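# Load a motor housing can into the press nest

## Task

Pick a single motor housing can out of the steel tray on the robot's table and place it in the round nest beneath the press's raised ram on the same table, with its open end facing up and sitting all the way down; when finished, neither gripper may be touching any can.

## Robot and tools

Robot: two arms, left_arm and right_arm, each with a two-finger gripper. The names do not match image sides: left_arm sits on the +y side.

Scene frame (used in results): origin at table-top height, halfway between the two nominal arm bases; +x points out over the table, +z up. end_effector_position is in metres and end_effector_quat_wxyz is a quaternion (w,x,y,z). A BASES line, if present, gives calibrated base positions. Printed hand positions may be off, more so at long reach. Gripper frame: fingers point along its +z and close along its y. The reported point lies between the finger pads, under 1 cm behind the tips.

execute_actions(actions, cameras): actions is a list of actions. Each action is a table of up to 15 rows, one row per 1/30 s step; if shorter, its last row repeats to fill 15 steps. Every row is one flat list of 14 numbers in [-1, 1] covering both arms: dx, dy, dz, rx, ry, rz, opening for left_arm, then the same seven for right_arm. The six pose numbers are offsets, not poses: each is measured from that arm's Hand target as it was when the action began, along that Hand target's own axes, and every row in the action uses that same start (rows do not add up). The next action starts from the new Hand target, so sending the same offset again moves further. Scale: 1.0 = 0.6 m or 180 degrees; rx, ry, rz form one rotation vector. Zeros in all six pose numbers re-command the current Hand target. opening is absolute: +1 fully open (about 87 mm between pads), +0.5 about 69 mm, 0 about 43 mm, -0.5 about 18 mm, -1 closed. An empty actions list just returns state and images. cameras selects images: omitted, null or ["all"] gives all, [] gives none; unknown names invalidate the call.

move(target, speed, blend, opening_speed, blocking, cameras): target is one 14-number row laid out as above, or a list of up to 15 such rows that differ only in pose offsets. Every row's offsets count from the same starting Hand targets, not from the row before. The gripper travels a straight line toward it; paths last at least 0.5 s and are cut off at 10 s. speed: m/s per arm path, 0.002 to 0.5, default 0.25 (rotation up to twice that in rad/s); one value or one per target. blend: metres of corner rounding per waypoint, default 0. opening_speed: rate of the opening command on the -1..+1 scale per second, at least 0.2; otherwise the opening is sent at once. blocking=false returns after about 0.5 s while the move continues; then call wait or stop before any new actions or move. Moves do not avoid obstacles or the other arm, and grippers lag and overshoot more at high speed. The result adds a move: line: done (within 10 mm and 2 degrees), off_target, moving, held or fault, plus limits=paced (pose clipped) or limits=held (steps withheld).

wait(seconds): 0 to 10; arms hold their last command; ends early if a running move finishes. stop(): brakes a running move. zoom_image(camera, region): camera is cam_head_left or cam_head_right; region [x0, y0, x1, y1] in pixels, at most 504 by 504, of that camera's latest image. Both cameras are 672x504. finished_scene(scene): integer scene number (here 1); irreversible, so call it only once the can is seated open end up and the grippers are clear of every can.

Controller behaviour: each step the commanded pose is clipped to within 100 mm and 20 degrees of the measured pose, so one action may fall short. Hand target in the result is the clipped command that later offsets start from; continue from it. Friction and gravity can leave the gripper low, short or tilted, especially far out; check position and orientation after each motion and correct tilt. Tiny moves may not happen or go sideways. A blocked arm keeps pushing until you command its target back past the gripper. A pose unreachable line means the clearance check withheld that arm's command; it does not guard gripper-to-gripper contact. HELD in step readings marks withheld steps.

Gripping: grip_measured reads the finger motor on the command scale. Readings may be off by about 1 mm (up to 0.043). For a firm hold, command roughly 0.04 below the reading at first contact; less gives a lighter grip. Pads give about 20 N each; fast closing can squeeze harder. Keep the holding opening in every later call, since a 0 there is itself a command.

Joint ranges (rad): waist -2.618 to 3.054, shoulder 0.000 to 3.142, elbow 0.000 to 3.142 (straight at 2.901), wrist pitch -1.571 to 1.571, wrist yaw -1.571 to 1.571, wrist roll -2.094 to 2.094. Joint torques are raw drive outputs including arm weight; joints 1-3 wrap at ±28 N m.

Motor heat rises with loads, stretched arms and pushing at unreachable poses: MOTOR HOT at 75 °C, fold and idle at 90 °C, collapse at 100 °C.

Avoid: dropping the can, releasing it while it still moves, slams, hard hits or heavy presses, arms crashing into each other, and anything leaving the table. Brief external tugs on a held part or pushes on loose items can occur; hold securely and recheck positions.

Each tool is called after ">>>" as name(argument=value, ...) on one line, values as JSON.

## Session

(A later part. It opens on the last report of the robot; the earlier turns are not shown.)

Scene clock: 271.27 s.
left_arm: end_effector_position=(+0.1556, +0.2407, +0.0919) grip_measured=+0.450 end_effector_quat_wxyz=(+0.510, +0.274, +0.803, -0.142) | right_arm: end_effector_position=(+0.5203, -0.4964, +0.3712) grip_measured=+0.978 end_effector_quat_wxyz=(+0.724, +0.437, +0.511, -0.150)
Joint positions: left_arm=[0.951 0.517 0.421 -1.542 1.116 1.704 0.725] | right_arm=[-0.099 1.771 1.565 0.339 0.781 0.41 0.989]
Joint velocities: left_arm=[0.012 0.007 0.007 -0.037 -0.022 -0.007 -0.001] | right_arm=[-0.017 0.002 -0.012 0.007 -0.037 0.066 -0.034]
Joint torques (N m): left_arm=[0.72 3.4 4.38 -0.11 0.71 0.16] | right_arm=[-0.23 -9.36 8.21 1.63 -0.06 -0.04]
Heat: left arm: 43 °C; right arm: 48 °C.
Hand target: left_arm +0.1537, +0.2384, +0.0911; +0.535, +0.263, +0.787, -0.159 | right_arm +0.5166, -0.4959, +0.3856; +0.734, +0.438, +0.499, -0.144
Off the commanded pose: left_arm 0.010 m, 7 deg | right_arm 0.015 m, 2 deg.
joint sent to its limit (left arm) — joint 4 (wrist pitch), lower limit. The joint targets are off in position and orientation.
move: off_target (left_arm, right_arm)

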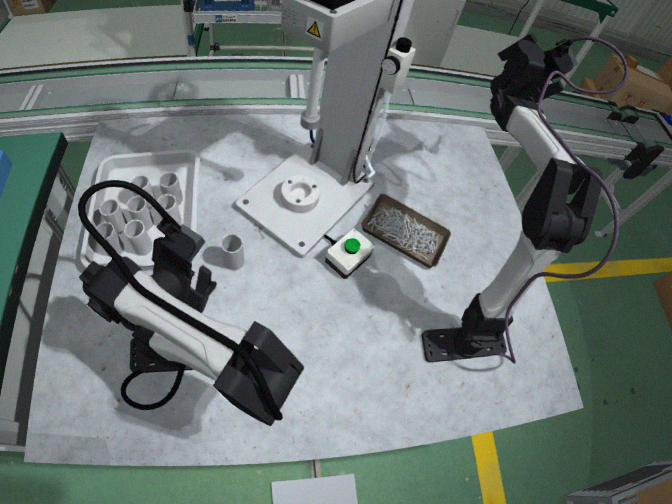

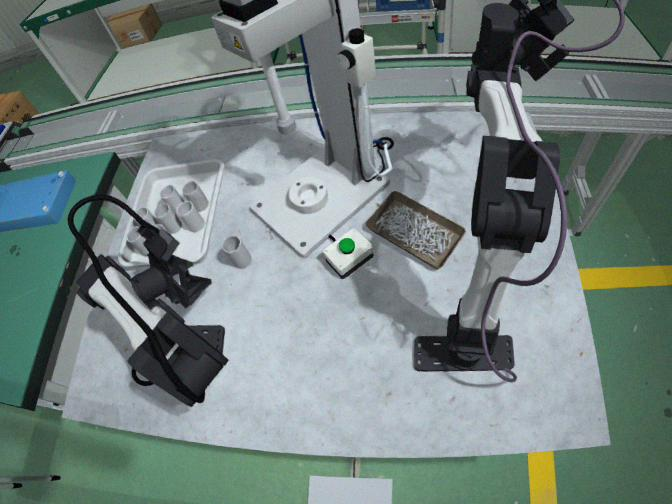

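>>> move(target=[-0.1835,-0.007,0.118,0,-0.011,-0.0107,0.45,0,0,0,0,0,0,1], speed=0.12)

>>> zoom_image(camera="cam_head_right", region=[170, 180, 290, 300])

>>> zoom_image(camera="cam_head_left", region=[170, 180, 290, 300])

Scene clock: 283.60 s.
left_arm: end_effector_position=(+0.2337, +0.1670, +0.1758) grip_measured=+0.450 end_effector_quat_wxyz=(+0.553, +0.243, +0.773, -0.194) | right_arm: end_effector_position=(+0.5203, -0.4964, +0.3712) grip_measured=+0.978 end_effector_quat_wxyz=(+0.724, +0.437, +0.511, -0.150)
Joint positions: left_arm=[-0.349 0.448 0.475 -0.363 0.328 0.079 0.725] | right_arm=[-0.099 1.771 1.565 0.339 0.781 0.41 0.989]
Joint velocities: left_arm=[0.042 0.002 -0.007 -0.081 -0.037 -0.139 -0.007] | right_arm=[-0.007 -0.017 0.007 -0.007 -0.007 0.051 0.029]
Joint torques (N m): left_arm=[-0.64 1.33 5.9 1.77 0.05 -0.07] | right_arm=[-0.21 -9.35 8.21 1.63 -0.06 -0.04]
Heat: left arm: 42 °C; right arm: 48 °C.
Hand target: left_arm +0.2356, +0.1661, +0.1747; +0.554, +0.239, +0.773, -0.194 | right_arm +0.5166, -0.4959, +0.3856; +0.734, +0.438, +0.499, -0.144
Off the commanded pose: left_arm 0.011 m, 3 deg | right_arm 0.015 m, 2 deg.
move: off_target (left_arm, right_arm); limits=paced

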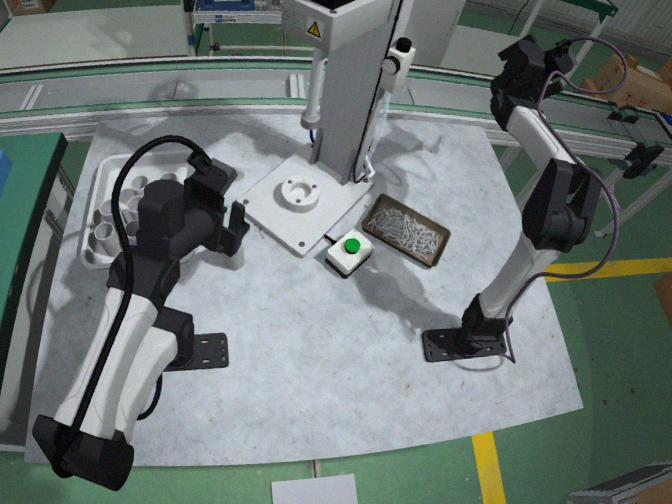

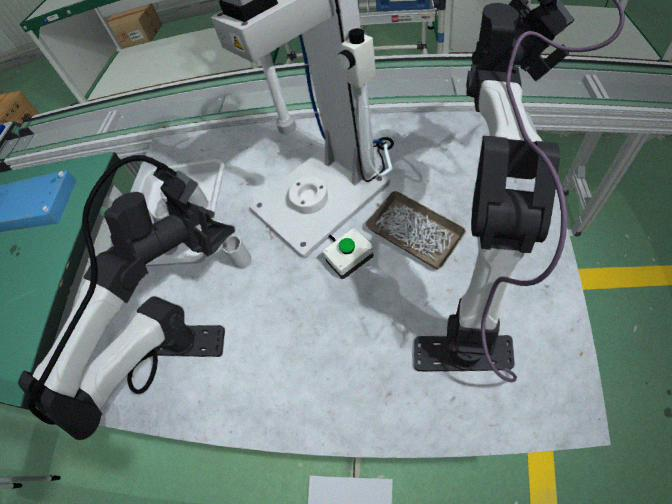

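Scaled by 4.200.

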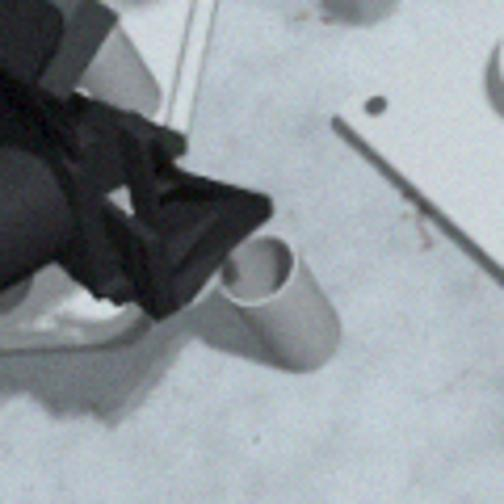

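Scaled by 4.200.

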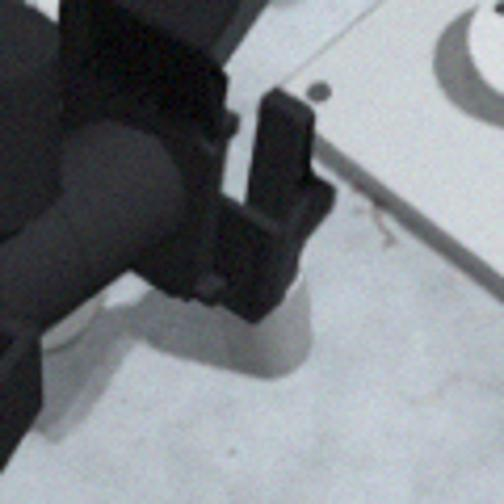

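>>> move(target=[0.1853,0.0125,0.0585,0,0.011,0.0118,0.5,0,0,0,0,0,0,1], speed=0.08)

>>> zoom_image(camera="cam_head_right", region=[170, 180, 290, 300])

>>> zoom_image(camera="cam_head_left", region=[170, 180, 290, 300])

Scene clock: 292.97 s.
left_arm: end_effector_position=(+0.2349, +0.1705, +0.0609) grip_measured=+0.500 end_effector_quat_wxyz=(+0.545, +0.253, +0.779, -0.181) | right_arm: end_effector_position=(+0.5203, -0.4964, +0.3712) grip_measured=+0.978 end_effector_quat_wxyz=(+0.724, +0.437, +0.511, -0.150)
Joint positions: left_arm=[-0.34 0.415 0.042 0.004 0.327 0.117 0.75] | right_arm=[-0.099 1.771 1.565 0.339 0.781 0.41 0.989]
Joint velocities: left_arm=[-0.012 0.002 -0.012 -0.051 -0.007 -0.022 -0.013] | right_arm=[-0.012 -0.002 0.002 0.007 -0.007 0.007 -0.013]
Joint torques (N m): left_arm=[0.54 1.7 5.89 1.76 0.23 0.15] | right_arm=[-0.23 -9.36 8.21 1.63 -0.06 -0.04]
Heat: left arm: 42 °C; right arm: 48 °C.
Hand target: left_arm +0.2356, +0.1711, +0.0581; +0.545, +0.256, +0.778, -0.179 | right_arm +0.5166, -0.4959, +0.3856; +0.734, +0.438, +0.499, -0.144
Off the commanded pose: left_arm 0.004 m, 0 deg | right_arm 0.015 m, 2 deg.
move: off_target (right_arm)

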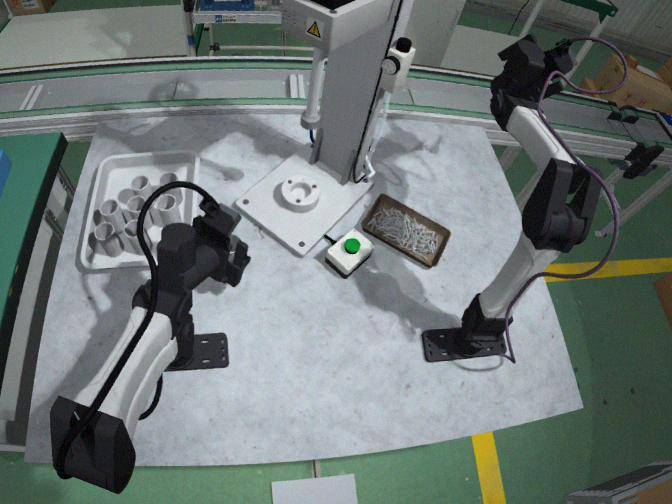

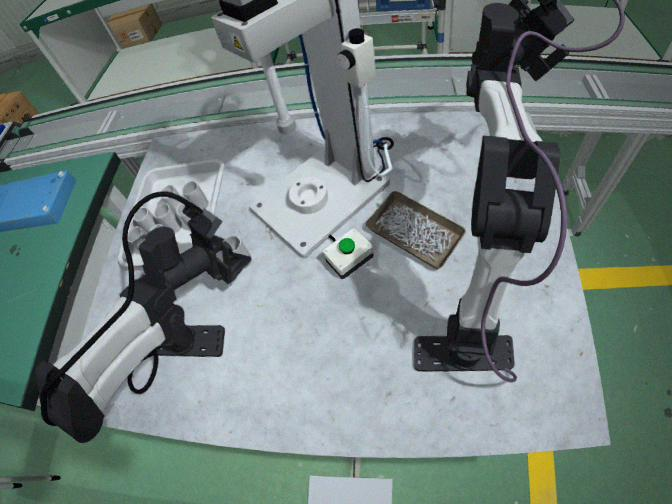

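Scaled by 4.200.

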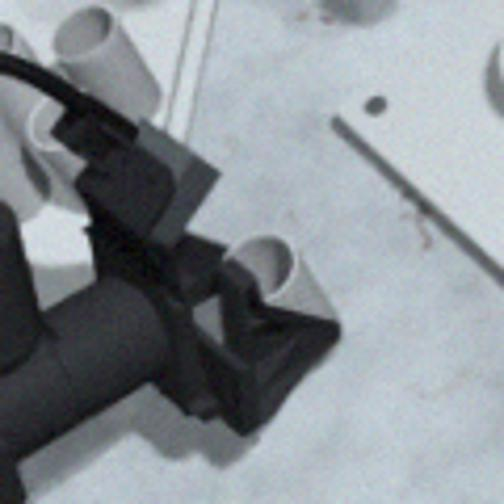

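Scaled by 4.200.

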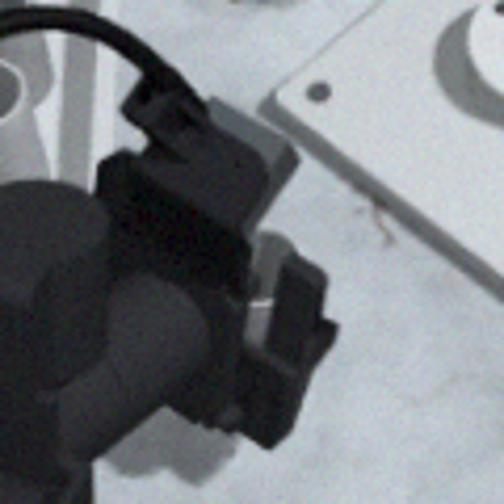

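Beautiful: the can is between the fingers. Close.

>>> move(target=[0,0,0,0,0,0,-0.15,0,0,0,0,0,0,1], opening_speed=0.3)

>>> zoom_image(camera="cam_head_right", region=[170, 180, 290, 300])

>>> zoom_image(camera="cam_head_left", region=[170, 180, 290, 300])

Scene clock: 299.90 s.
left_arm: end_effector_position=(+0.2352, +0.1706, +0.0612) grip_measured=+0.006 end_effector_quat_wxyz=(+0.545, +0.254, +0.778, -0.180) | right_arm: end_effector_position=(+0.5203, -0.4964, +0.3712) grip_measured=+0.978 end_effector_quat_wxyz=(+0.724, +0.437, +0.511, -0.150)
Joint positions: left_arm=[-0.339 0.415 0.042 0.006 0.327 0.119 0.503] | right_arm=[-0.099 1.771 1.565 0.339 0.781 0.41 0.989]
Joint velocities: left_arm=[0.002 0.012 -0.012 -0.066 -0.007 0.066 0.004] | right_arm=[-0.007 0.002 -0.027 -0.037 -0.125 0.051 0.013]
Joint torques (N m): left_arm=[0.58 1.73 5.85 1.75 0.23 0.15] | right_arm=[-0.23 -9.36 8.21 1.63 -0.06 -0.04]
Heat: left arm: 41 °C; right arm: 48 °C.
Hand target: left_arm +0.2357, +0.1711, +0.0581; +0.545, +0.256, +0.778, -0.179 | right_arm +0.5166, -0.4959, +0.3856; +0.734, +0.438, +0.499, -0.144
Off the commanded pose: left_arm 0.003 m, 0 deg | right_arm 0.015 m, 2 deg.
move: off_target (right_arm)

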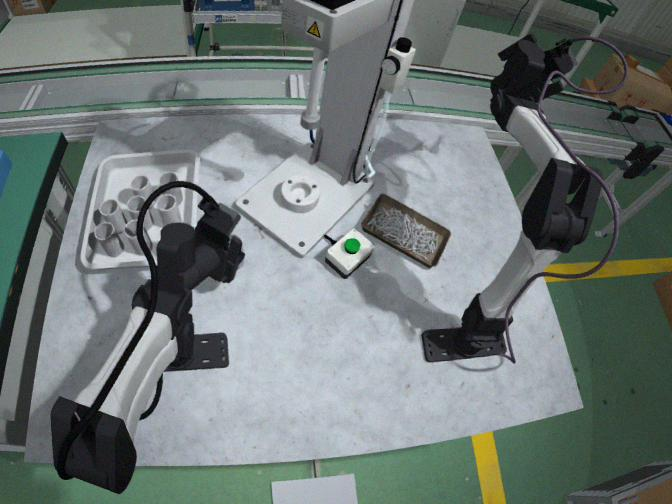

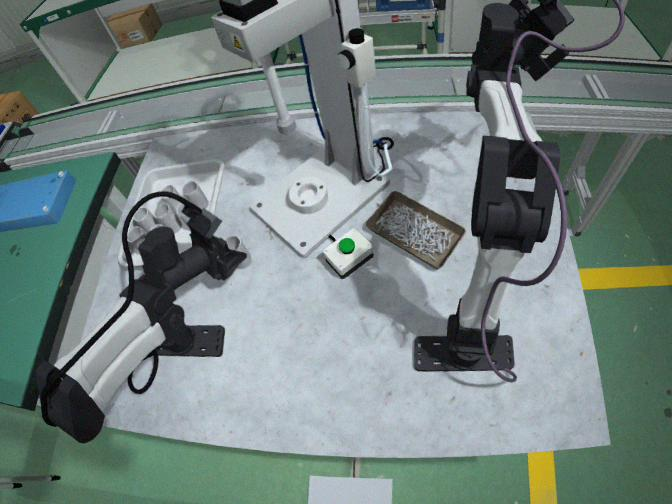

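Scaled by 4.200.

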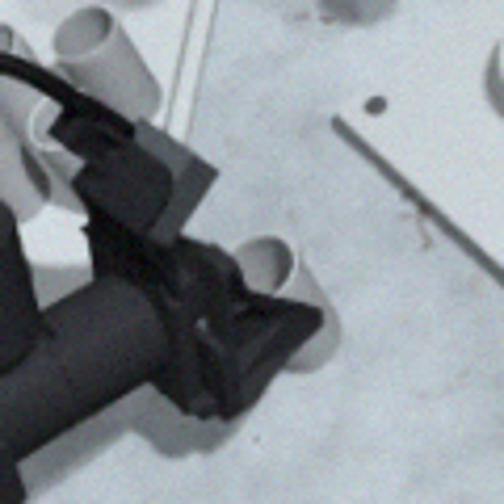

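Scaled by 4.200.

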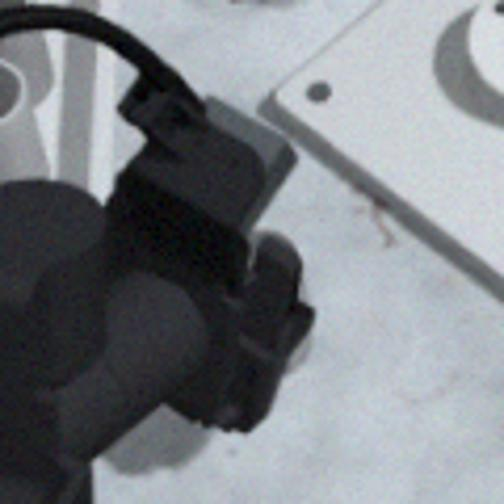

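>>> move(target=[[-0.094,0,-0.034,0,0,0,-0.15,0,0,0,0,0,0,1],[-0.172,-0.034,0.181,0,0,0,-0.15,0,0,0,0,0,0,1]], speed=0.1, blend=0.02)

>>> zoom_image(camera="cam_head_right", region=[220, 100, 370, 250])

>>> zoom_image(camera="cam_head_left", region=[220, 100, 370, 250])

Scene clock: 324.37 s.
left_arm: end_effector_position=(+0.3220, +0.0813, +0.0918) grip_measured=+0.006 end_effector_quat_wxyz=(+0.515, +0.261, +0.797, -0.177) | right_arm: end_effector_position=(+0.5203, -0.4964, +0.3712) grip_measured=+0.978 end_effector_quat_wxyz=(+0.724, +0.437, +0.511, -0.150)
Joint positions: left_arm=[-0.62 1.268 0.468 0.379 0.074 0.019 0.503] | right_arm=[-0.099 1.771 1.565 0.339 0.781 0.41 0.989]
Joint velocities: left_arm=[-0.002 -0.007 -0.002 -0.051 -0.007 0.007 -0.006] | right_arm=[0.007 -0.002 0.012 0.007 -0.081 -0.022 0.034]
Joint torques (N m): left_arm=[-0.5 -3.78 8.98 2.03 0.01 -0.05] | right_arm=[-0.23 -9.36 8.21 1.63 -0.06 -0.04]
Heat: left arm: 41 °C; right arm: 49 °C.
Hand target: left_arm +0.3360, +0.0708, +0.1141; +0.544, +0.253, +0.779, -0.185 | right_arm +0.5166, -0.4959, +0.3856; +0.734, +0.438, +0.499, -0.144
Off the commanded pose: left_arm 0.030 m, 4 deg | right_arm 0.015 m, 2 deg.
move: off_target (left_arm, right_arm)

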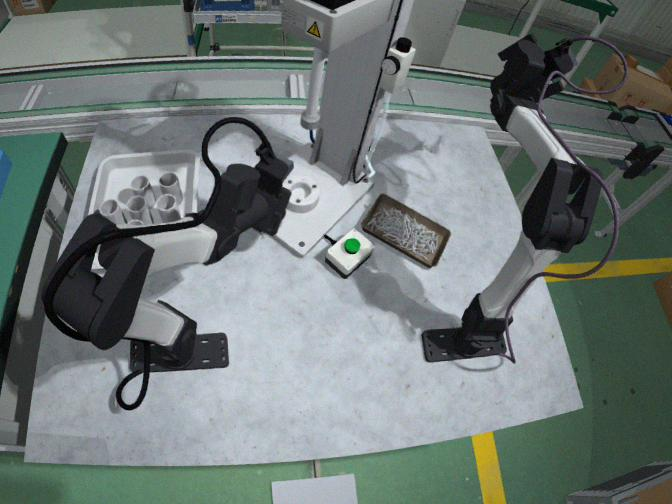

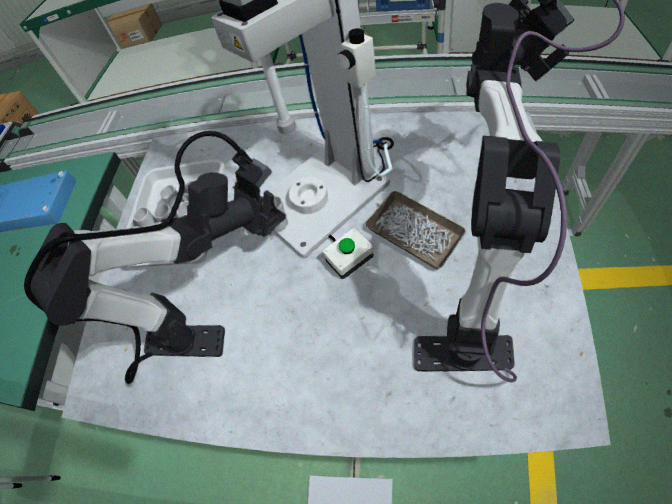

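Scaled by 3.360.

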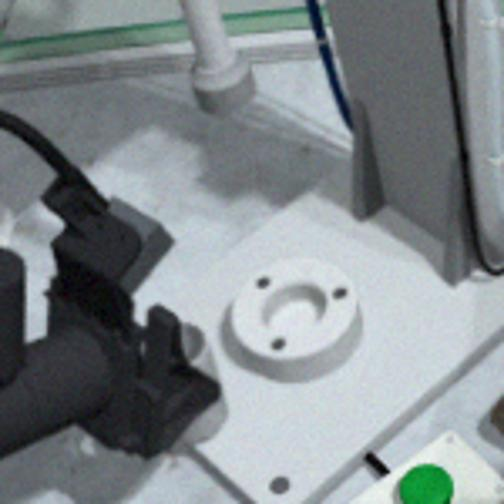

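Scaled by 3.360.

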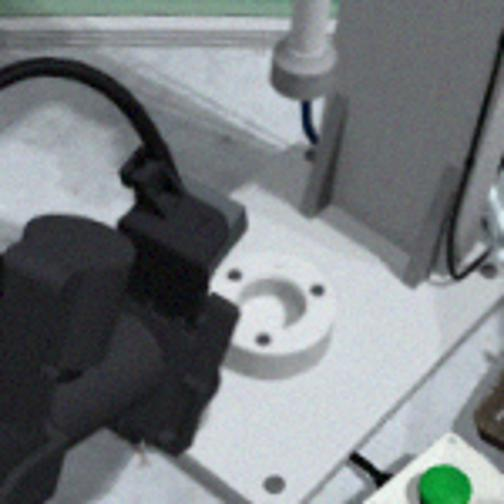

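>>> move(target=[-0.049,0.001,0.008,0,-0.023,0,-0.15,0,0,0,0,0,0,1], speed=0.08)

>>> zoom_image(camera="cam_head_right", region=[220, 100, 370, 250])

>>> zoom_image(camera="cam_head_left", region=[220, 100, 370, 250])

Scene clock: 330.10 s.
left_arm: end_effector_position=(+0.3360, +0.0723, +0.1169) grip_measured=+0.006 end_effector_quat_wxyz=(+0.544, +0.255, +0.778, -0.185) | right_arm: end_effector_position=(+0.5203, -0.4964, +0.3712) grip_measured=+0.978 end_effector_quat_wxyz=(+0.724, +0.437, +0.511, -0.150)
Joint positions: left_arm=[-0.62 1.275 0.516 0.411 0.074 0.016 0.503] | right_arm=[-0.099 1.771 1.565 0.339 0.781 0.41 0.989]
Joint velocities: left_arm=[0.002 -0.022 0.012 -0.051 0.051 0.037 0.001] | right_arm=[0.012 0.007 0.012 0.051 0.051 0.037 -0.008]
Joint torques (N m): left_arm=[-0.5 -4.04 8.92 2.05 0.03 -0.09] | right_arm=[-0.23 -9.36 8.21 1.63 -0.06 -0.04]
Heat: left arm: 41 °C; right arm: 49 °C.
Hand target: left_arm +0.3482, +0.0627, +0.1399; +0.571, +0.246, +0.758, -0.194 | right_arm +0.5166, -0.4959, +0.3856; +0.734, +0.438, +0.499, -0.144
Off the commanded pose: left_arm 0.028 m, 4 deg | right_arm 0.015 m, 2 deg.
move: off_target (left_arm, right_arm)

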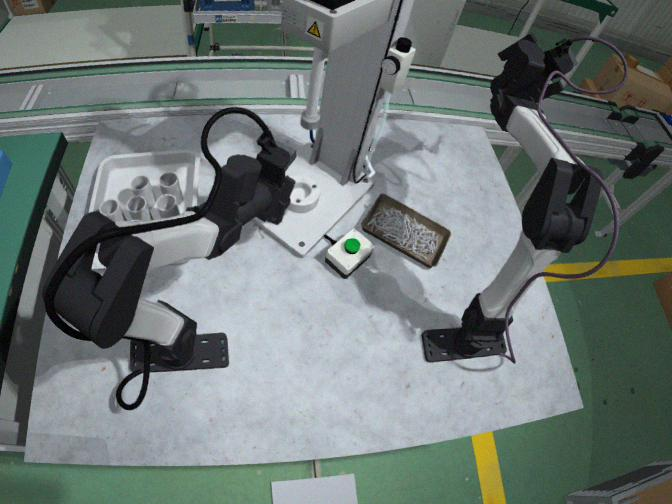

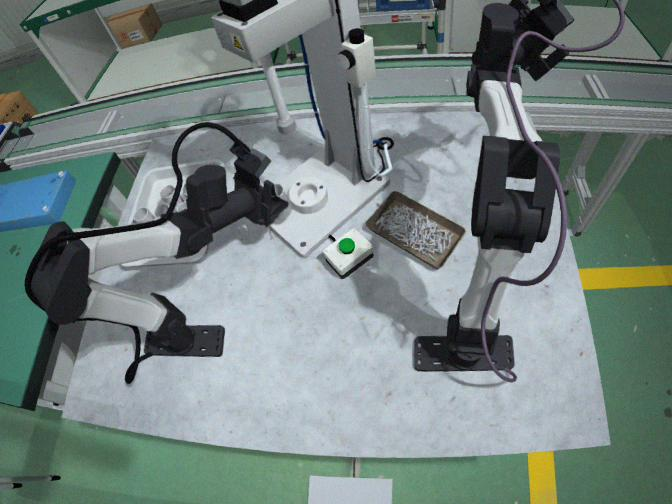

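Scaled by 3.360.

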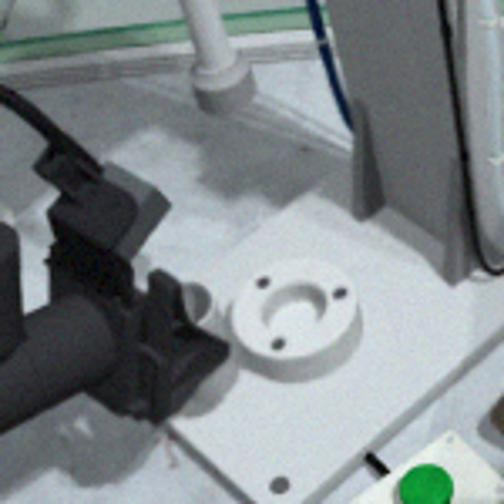

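Scaled by 3.360.

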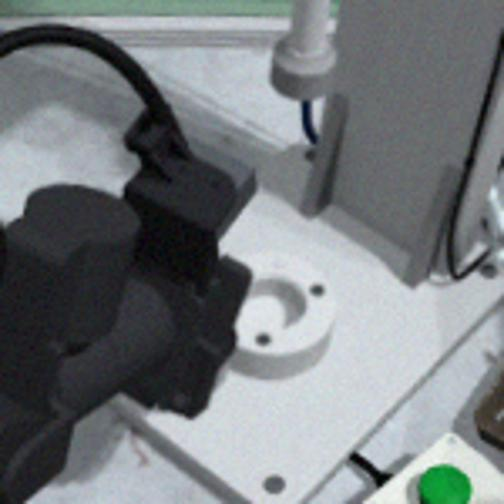

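>>> move(target=[-0.035,0.002,0.118,0,0,0,-0.15,0,0,0,0,0,0,1], speed=0.06)

>>> zoom_image(camera="cam_head_right", region=[220, 100, 370, 250])

>>> zoom_image(camera="cam_head_left", region=[220, 100, 370, 250])

Scene clock: 337.53 s.
left_arm: end_effector_position=(+0.3942, +0.0331, +0.1131) grip_measured=+0.003 end_effector_quat_wxyz=(+0.538, +0.255, +0.782, -0.183) | right_arm: end_effector_position=(+0.5203, -0.4964, +0.3712) grip_measured=+0.978 end_effector_quat_wxyz=(+0.724, +0.437, +0.511, -0.150)
Joint positions: left_arm=[-0.626 1.58 0.764 0.454 0.065 0.012 0.502] | right_arm=[-0.099 1.771 1.565 0.339 0.781 0.41 0.989]
Joint velocities: left_arm=[0.017 0.012 0.007 -0.022 0.081 -0.051 -0.006] | right_arm=[-0.007 -0.007 0.027 0.037 -0.095 -0.007 -0.003]
Joint torques (N m): left_arm=[-0.79 -6.45 9.25 2.15 0.03 -0.09] | right_arm=[-0.23 -9.36 8.21 1.63 -0.06 -0.04]
Heat: left arm: 44 °C; right arm: 49 °C.
Hand target: left_arm +0.4087, +0.0200, +0.1387; +0.571, +0.246, +0.758, -0.194 | right_arm +0.5166, -0.4959, +0.3856; +0.734, +0.438, +0.499, -0.144
Off the commanded pose: left_arm 0.034 m, 5 deg | right_arm 0.015 m, 2 deg.
move: off_target (left_arm, right_arm)

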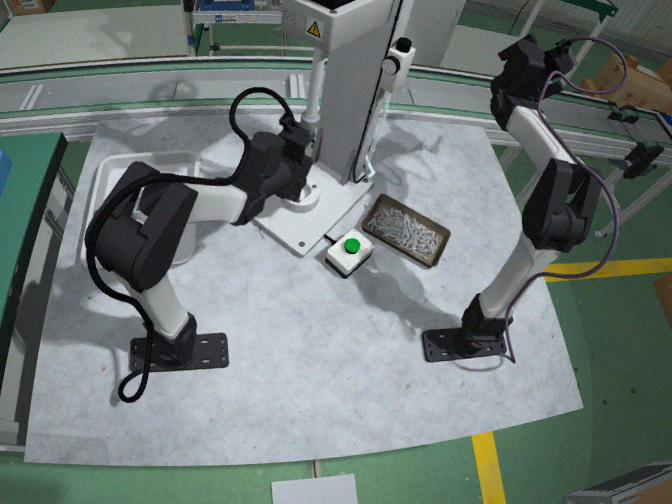

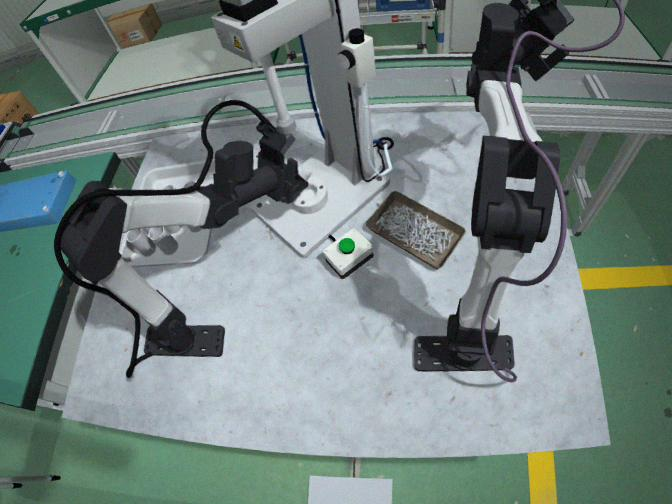

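Scaled by 3.360.

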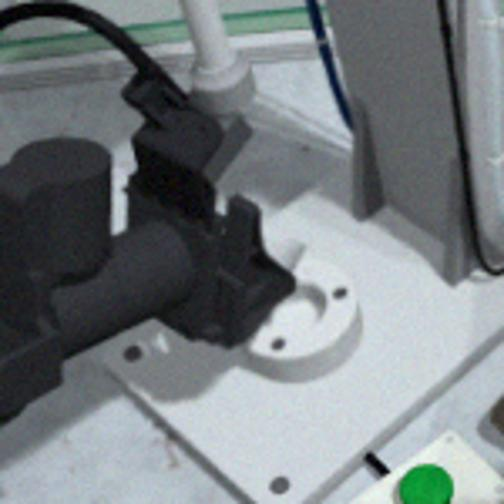

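Scaled by 3.360.

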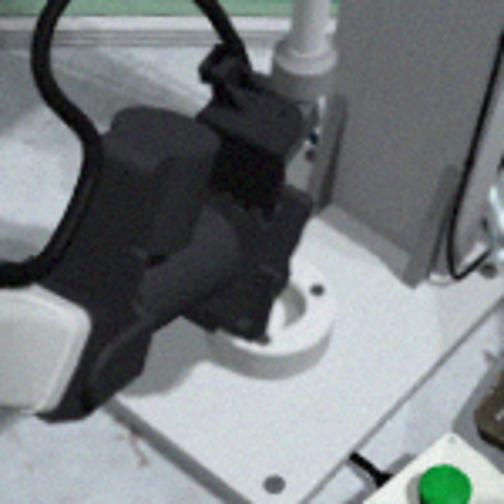

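>>> move(target=[-0.0133,-0.004,0.0288,0,-0.004,0.003,-0.15,0,0,0,0,0,0,1], speed=0.05)

>>> zoom_image(camera="cam_head_right", region=[250, 100, 370, 220])

>>> zoom_image(camera="cam_head_left", region=[250, 100, 370, 220])

Scene clock: 351.87 s.
left_arm: end_effector_position=(+0.4090, +0.0248, +0.1125) grip_measured=+0.003 end_effector_quat_wxyz=(+0.541, +0.244, +0.784, -0.179) | right_arm: end_effector_position=(+0.5203, -0.4964, +0.3712) grip_measured=+0.978 end_effector_quat_wxyz=(+0.724, +0.437, +0.511, -0.150)
Joint positions: left_arm=[-0.633 1.643 0.825 0.461 0.039 -0.003 0.501] | right_arm=[-0.099 1.771 1.565 0.339 0.781 0.41 0.989]
Joint velocities: left_arm=[-0.002 -0.012 -0.007 0.037 -0.007 0.007 -0.001] | right_arm=[0.012 -0.002 0.007 -0.007 0.007 -0.037 -0.008]
Joint torques (N m): left_arm=[-1.26 -7.2 9.62 2.18 0.16 0.18] | right_arm=[-0.23 -9.36 8.21 1.63 -0.06 -0.04]
Heat: left arm: 46 °C; right arm: 49 °C.
Hand target: left_arm +0.4224, +0.0070, +0.1411; +0.577, +0.249, +0.754, -0.193 | right_arm +0.5166, -0.4959, +0.3856; +0.734, +0.438, +0.499, -0.144
Off the commanded pose: left_arm 0.037 m, 6 deg | right_arm 0.015 m, 2 deg.
move: off_target (left_arm, right_arm)

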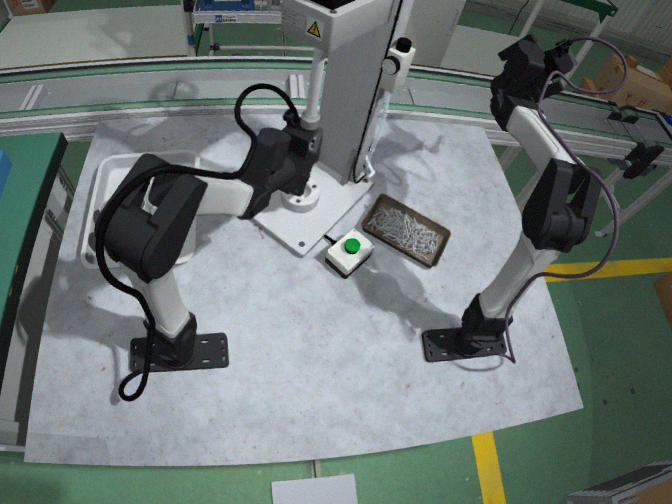

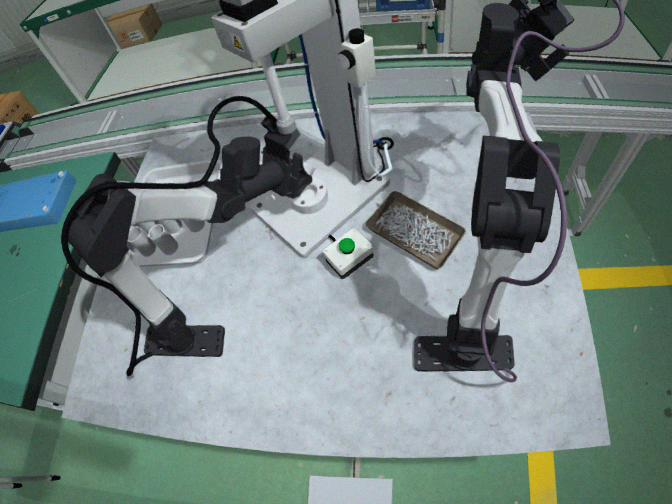

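Scaled by 4.200.

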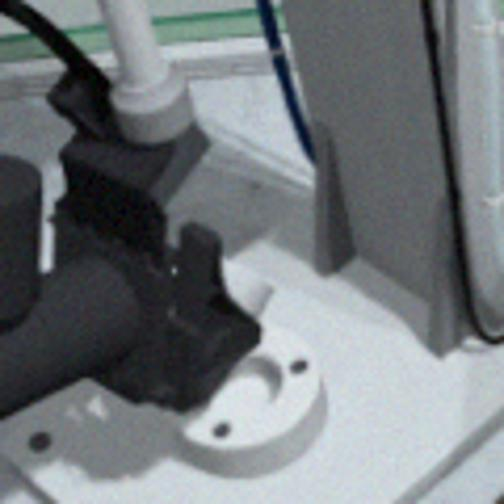

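Scaled by 4.200.

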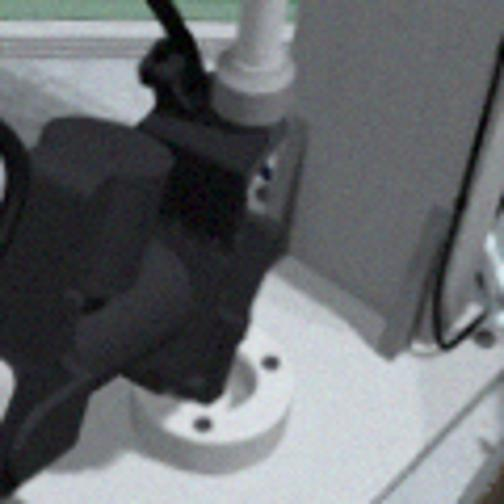

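>>> move(target=[-0.0015,-0.0067,0.0048,0,0,0.004,-0.15,0,0,0,0,0,0,1], speed=0.03)

>>> zoom_image(camera="cam_head_right", region=[250, 100, 370, 220])

>>> zoom_image(camera="cam_head_left", region=[250, 100, 370, 220])

Scene clock: 372.90 s.
left_arm: end_effector_position=(+0.4119, +0.0240, +0.1126) grip_measured=+0.003 end_effector_quat_wxyz=(+0.543, +0.239, +0.786, -0.173) | right_arm: end_effector_position=(+0.5203, -0.4964, +0.3712) grip_measured=+0.978 end_effector_quat_wxyz=(+0.724, +0.437, +0.511, -0.150)
Joint positions: left_arm=[-0.639 1.653 0.835 0.461 0.017 -0.007 0.501] | right_arm=[-0.099 1.771 1.565 0.339 0.781 0.41 0.989]
Joint velocities: left_arm=[-0.002 0.012 -0.007 -0.022 -0.022 0.022 0.004] | right_arm=[-0.002 -0.007 0.012 0.037 -0.007 0.037 -0.018]
Joint torques (N m): left_arm=[-1.99 -7.42 9.65 2.16 0.24 0.31] | right_arm=[-0.23 -9.36 8.21 1.63 -0.06 -0.04]
Heat: left arm: 50 °C; right arm: 49 °C.
Hand target: left_arm +0.4224, +0.0019, +0.1412; +0.578, +0.253, +0.752, -0.190 | right_arm +0.5166, -0.4959, +0.3856; +0.734, +0.438, +0.499, -0.144
Off the commanded pose: left_arm 0.038 m, 6 deg | right_arm 0.015 m, 2 deg.
move: off_target (left_arm, right_arm)

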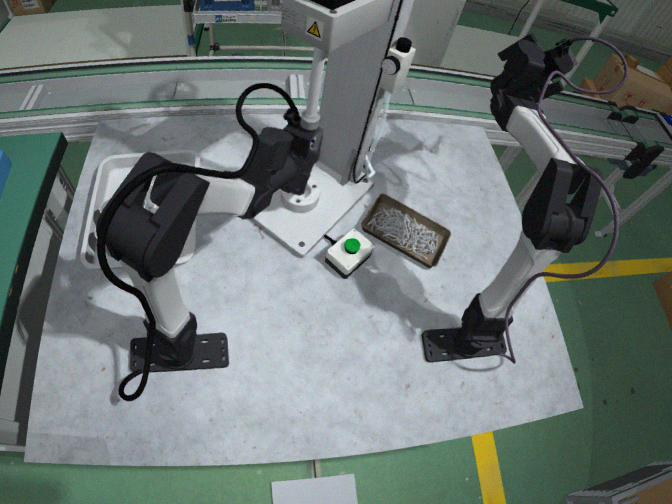

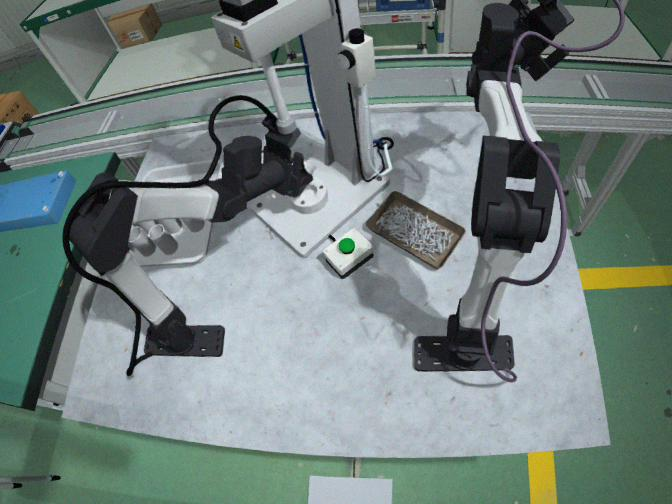

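Scaled by 4.200.

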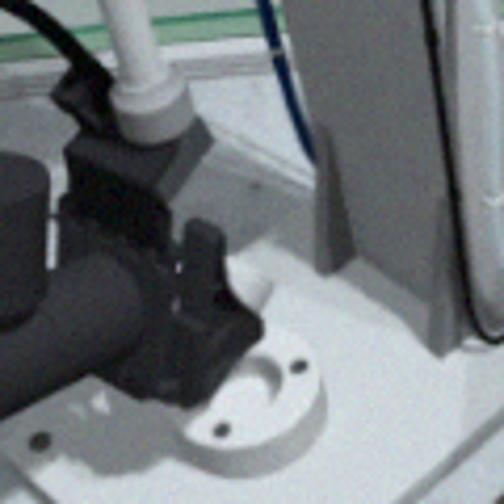

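Scaled by 4.200.

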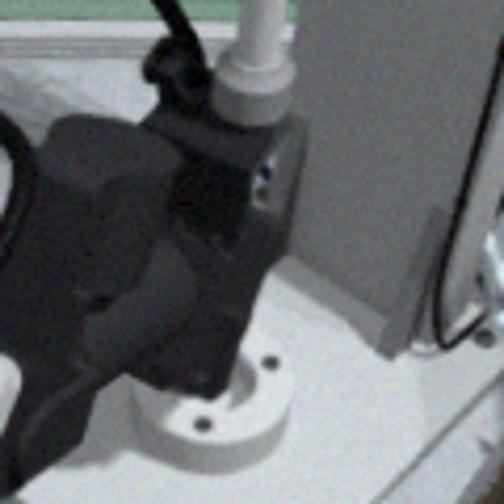

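>>> zoom_image(camera="cam_head_right", region=[285, 145, 335, 195])

>>> zoom_image(camera="cam_head_left", region=[275, 155, 335, 215])

Scaled by 10.080.

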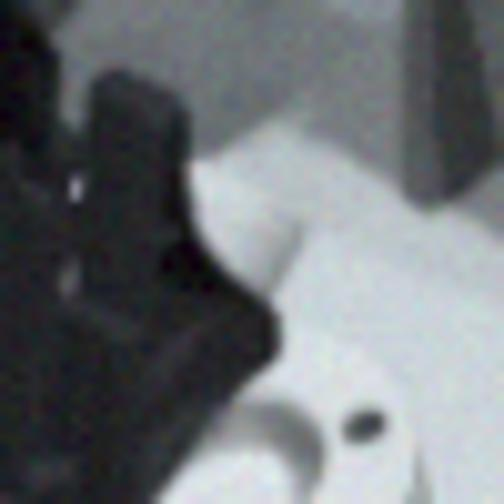

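Scaled by 8.400.

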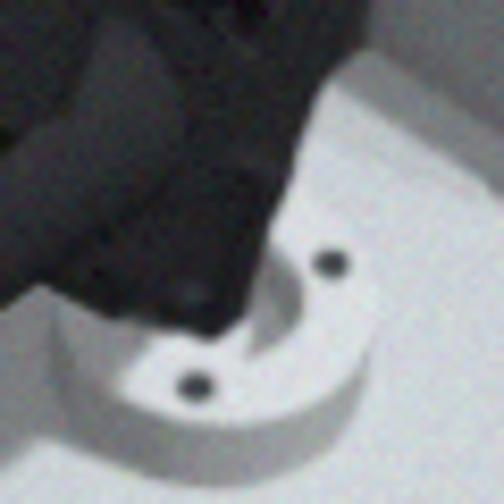

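>>> move(target=[0,0,-0.25,0,0,0,-0.15,0,0,0,0,0,0,1], speed=0.08)

>>> zoom_image(camera="cam_head_right", region=[210, 110, 330, 230])

>>> zoom_image(camera="cam_head_left", region=[210, 110, 330, 230])

Scene clock: 398.43 s.
left_arm: end_effector_position=(+0.3050, +0.0862, +0.1779) grip_measured=+0.003 end_effector_quat_wxyz=(+0.567, +0.252, +0.761, -0.188) | right_arm: end_effector_position=(+0.5203, -0.4964, +0.3712) grip_measured=+0.978 end_effector_quat_wxyz=(+0.724, +0.437, +0.511, -0.150)
Joint positions: left_arm=[-0.651 0.982 0.567 0.125 0.04 0.012 0.501] | right_arm=[-0.099 1.771 1.565 0.339 0.781 0.41 0.989]
Joint velocities: left_arm=[-0.012 -0.007 -0.012 -0.022 -0.022 0.037 -0.001] | right_arm=[-0.002 0.007 -0.002 0.037 0.022 0.051 0.008]
Joint torques (N m): left_arm=[0.8 -4.41 6.26 1.77 0.18 0.15] | right_arm=[-0.23 -9.36 8.2 1.63 -0.06 -0.04]
Heat: left arm: 50 °C; right arm: 49 °C.
Hand target: left_arm +0.3056, +0.0875, +0.1845; +0.578, +0.253, +0.752, -0.189 | right_arm +0.5166, -0.4959, +0.3856; +0.734, +0.438, +0.499, -0.144
Off the commanded pose: left_arm 0.004 m, 2 deg | right_arm 0.015 m, 2 deg.
move: off_target (right_arm)

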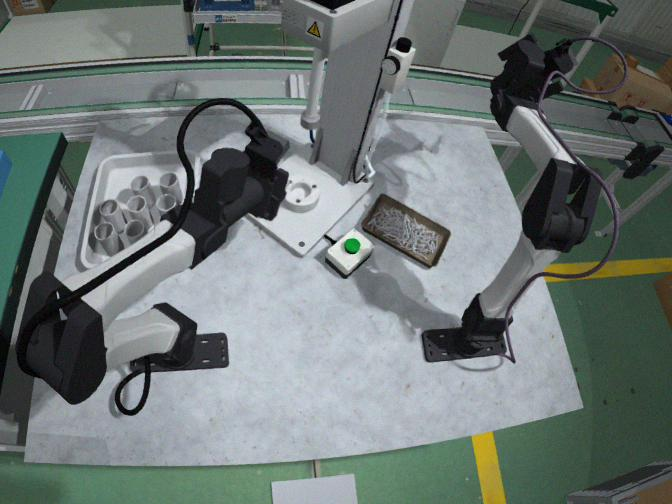

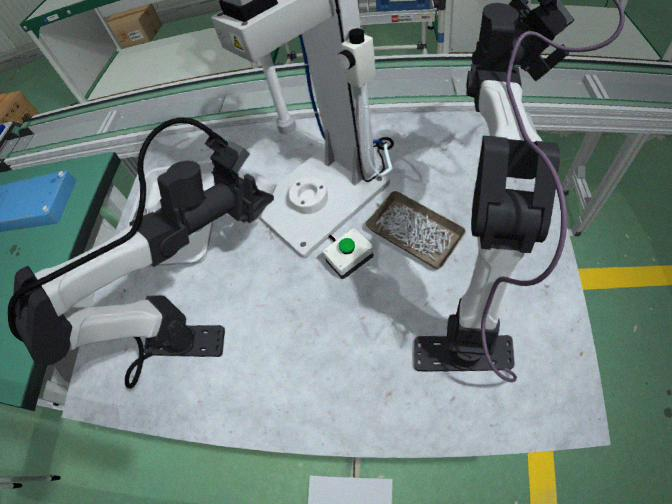

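Scaled by 4.200.

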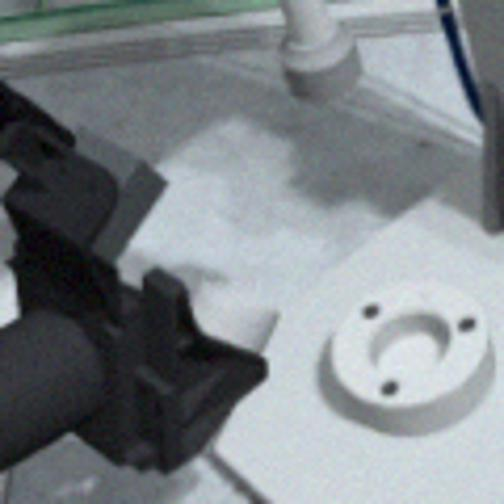

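Scaled by 4.200.

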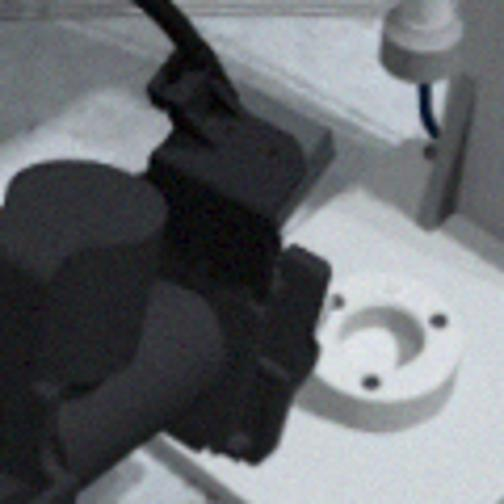

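>>> zoom_image(camera="cam_head_right", region=[240, 165, 290, 215])

Scaled by 10.080.

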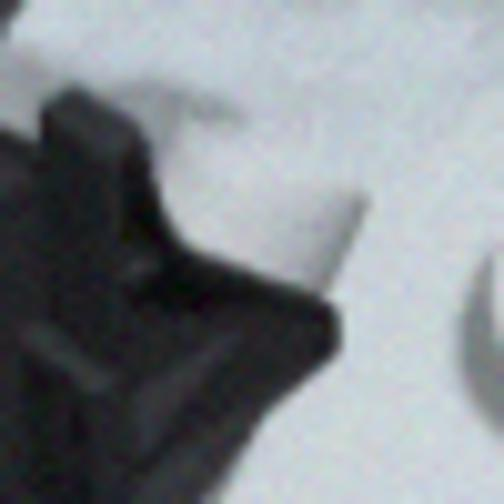

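>>> move(target=[0,0,-0.05,0.24,0.003,0.067,-0.15,0,0,0,0,0,0,1], speed=0.15)

>>> zoom_image(camera="cam_head_right", region=[200, 150, 320, 270])

>>> zoom_image(camera="cam_head_left", region=[200, 150, 320, 270])

Scene clock: 410.23 s.
left_arm: end_effector_position=(+0.2775, +0.1075, +0.1761) grip_measured=+0.003 end_effector_quat_wxyz=(+0.441, +0.523, +0.621, -0.383) | right_arm: end_effector_position=(+0.5203, -0.4964, +0.3712) grip_measured=+0.978 end_effector_quat_wxyz=(+0.724, +0.437, +0.511, -0.150)
Joint positions: left_arm=[-0.176 1.26 0.876 -0.5 1.146 0.823 0.501] | right_arm=[-0.099 1.771 1.565 0.339 0.781 0.41 0.989]
Joint velocities: left_arm=[-0.007 -0.007 -0.012 -0.022 0.022 0.022 0.009] | right_arm=[-0.002 0.012 -0.027 -0.037 0.037 0.066 0.008]
Joint torques (N m): left_arm=[0.54 -3.71 9.01 0.91 0.75 0.15] | right_arm=[-0.23 -9.35 8.21 1.63 -0.06 -0.04]
Heat: left arm: 49 °C; right arm: 49 °C.
Hand target: left_arm +0.2837, +0.1062, +0.1896; +0.454, +0.529, +0.606, -0.383 | right_arm +0.5166, -0.4959, +0.3856; +0.734, +0.438, +0.499, -0.144
Off the commanded pose: left_arm 0.017 m, 3 deg | right_arm 0.015 m, 2 deg.
move: off_target (left_arm, right_arm)

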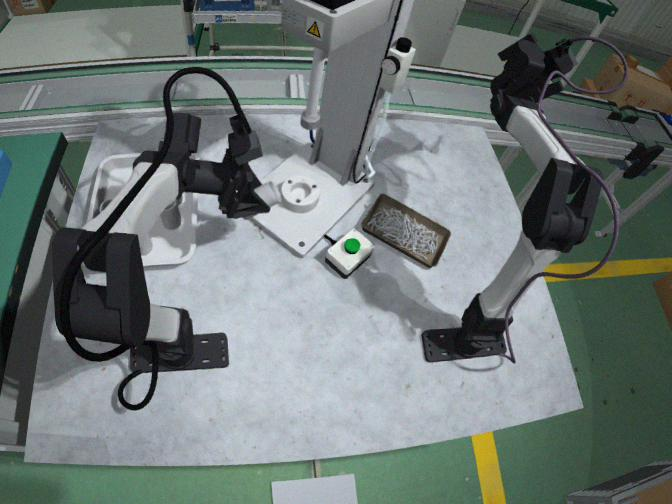

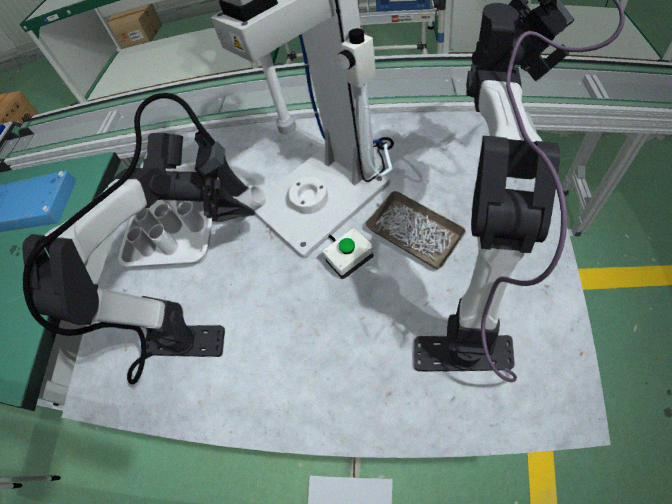

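Scaled by 4.200.

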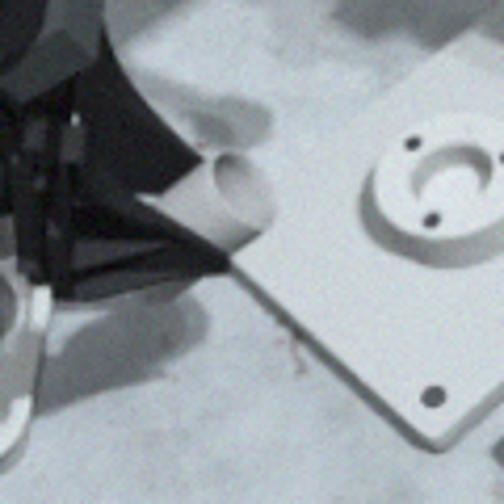

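Scaled by 4.200.

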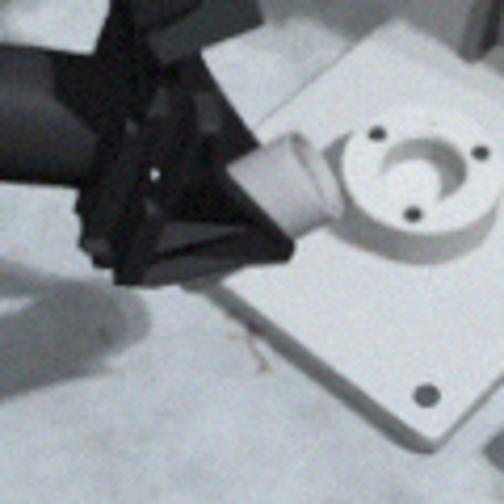

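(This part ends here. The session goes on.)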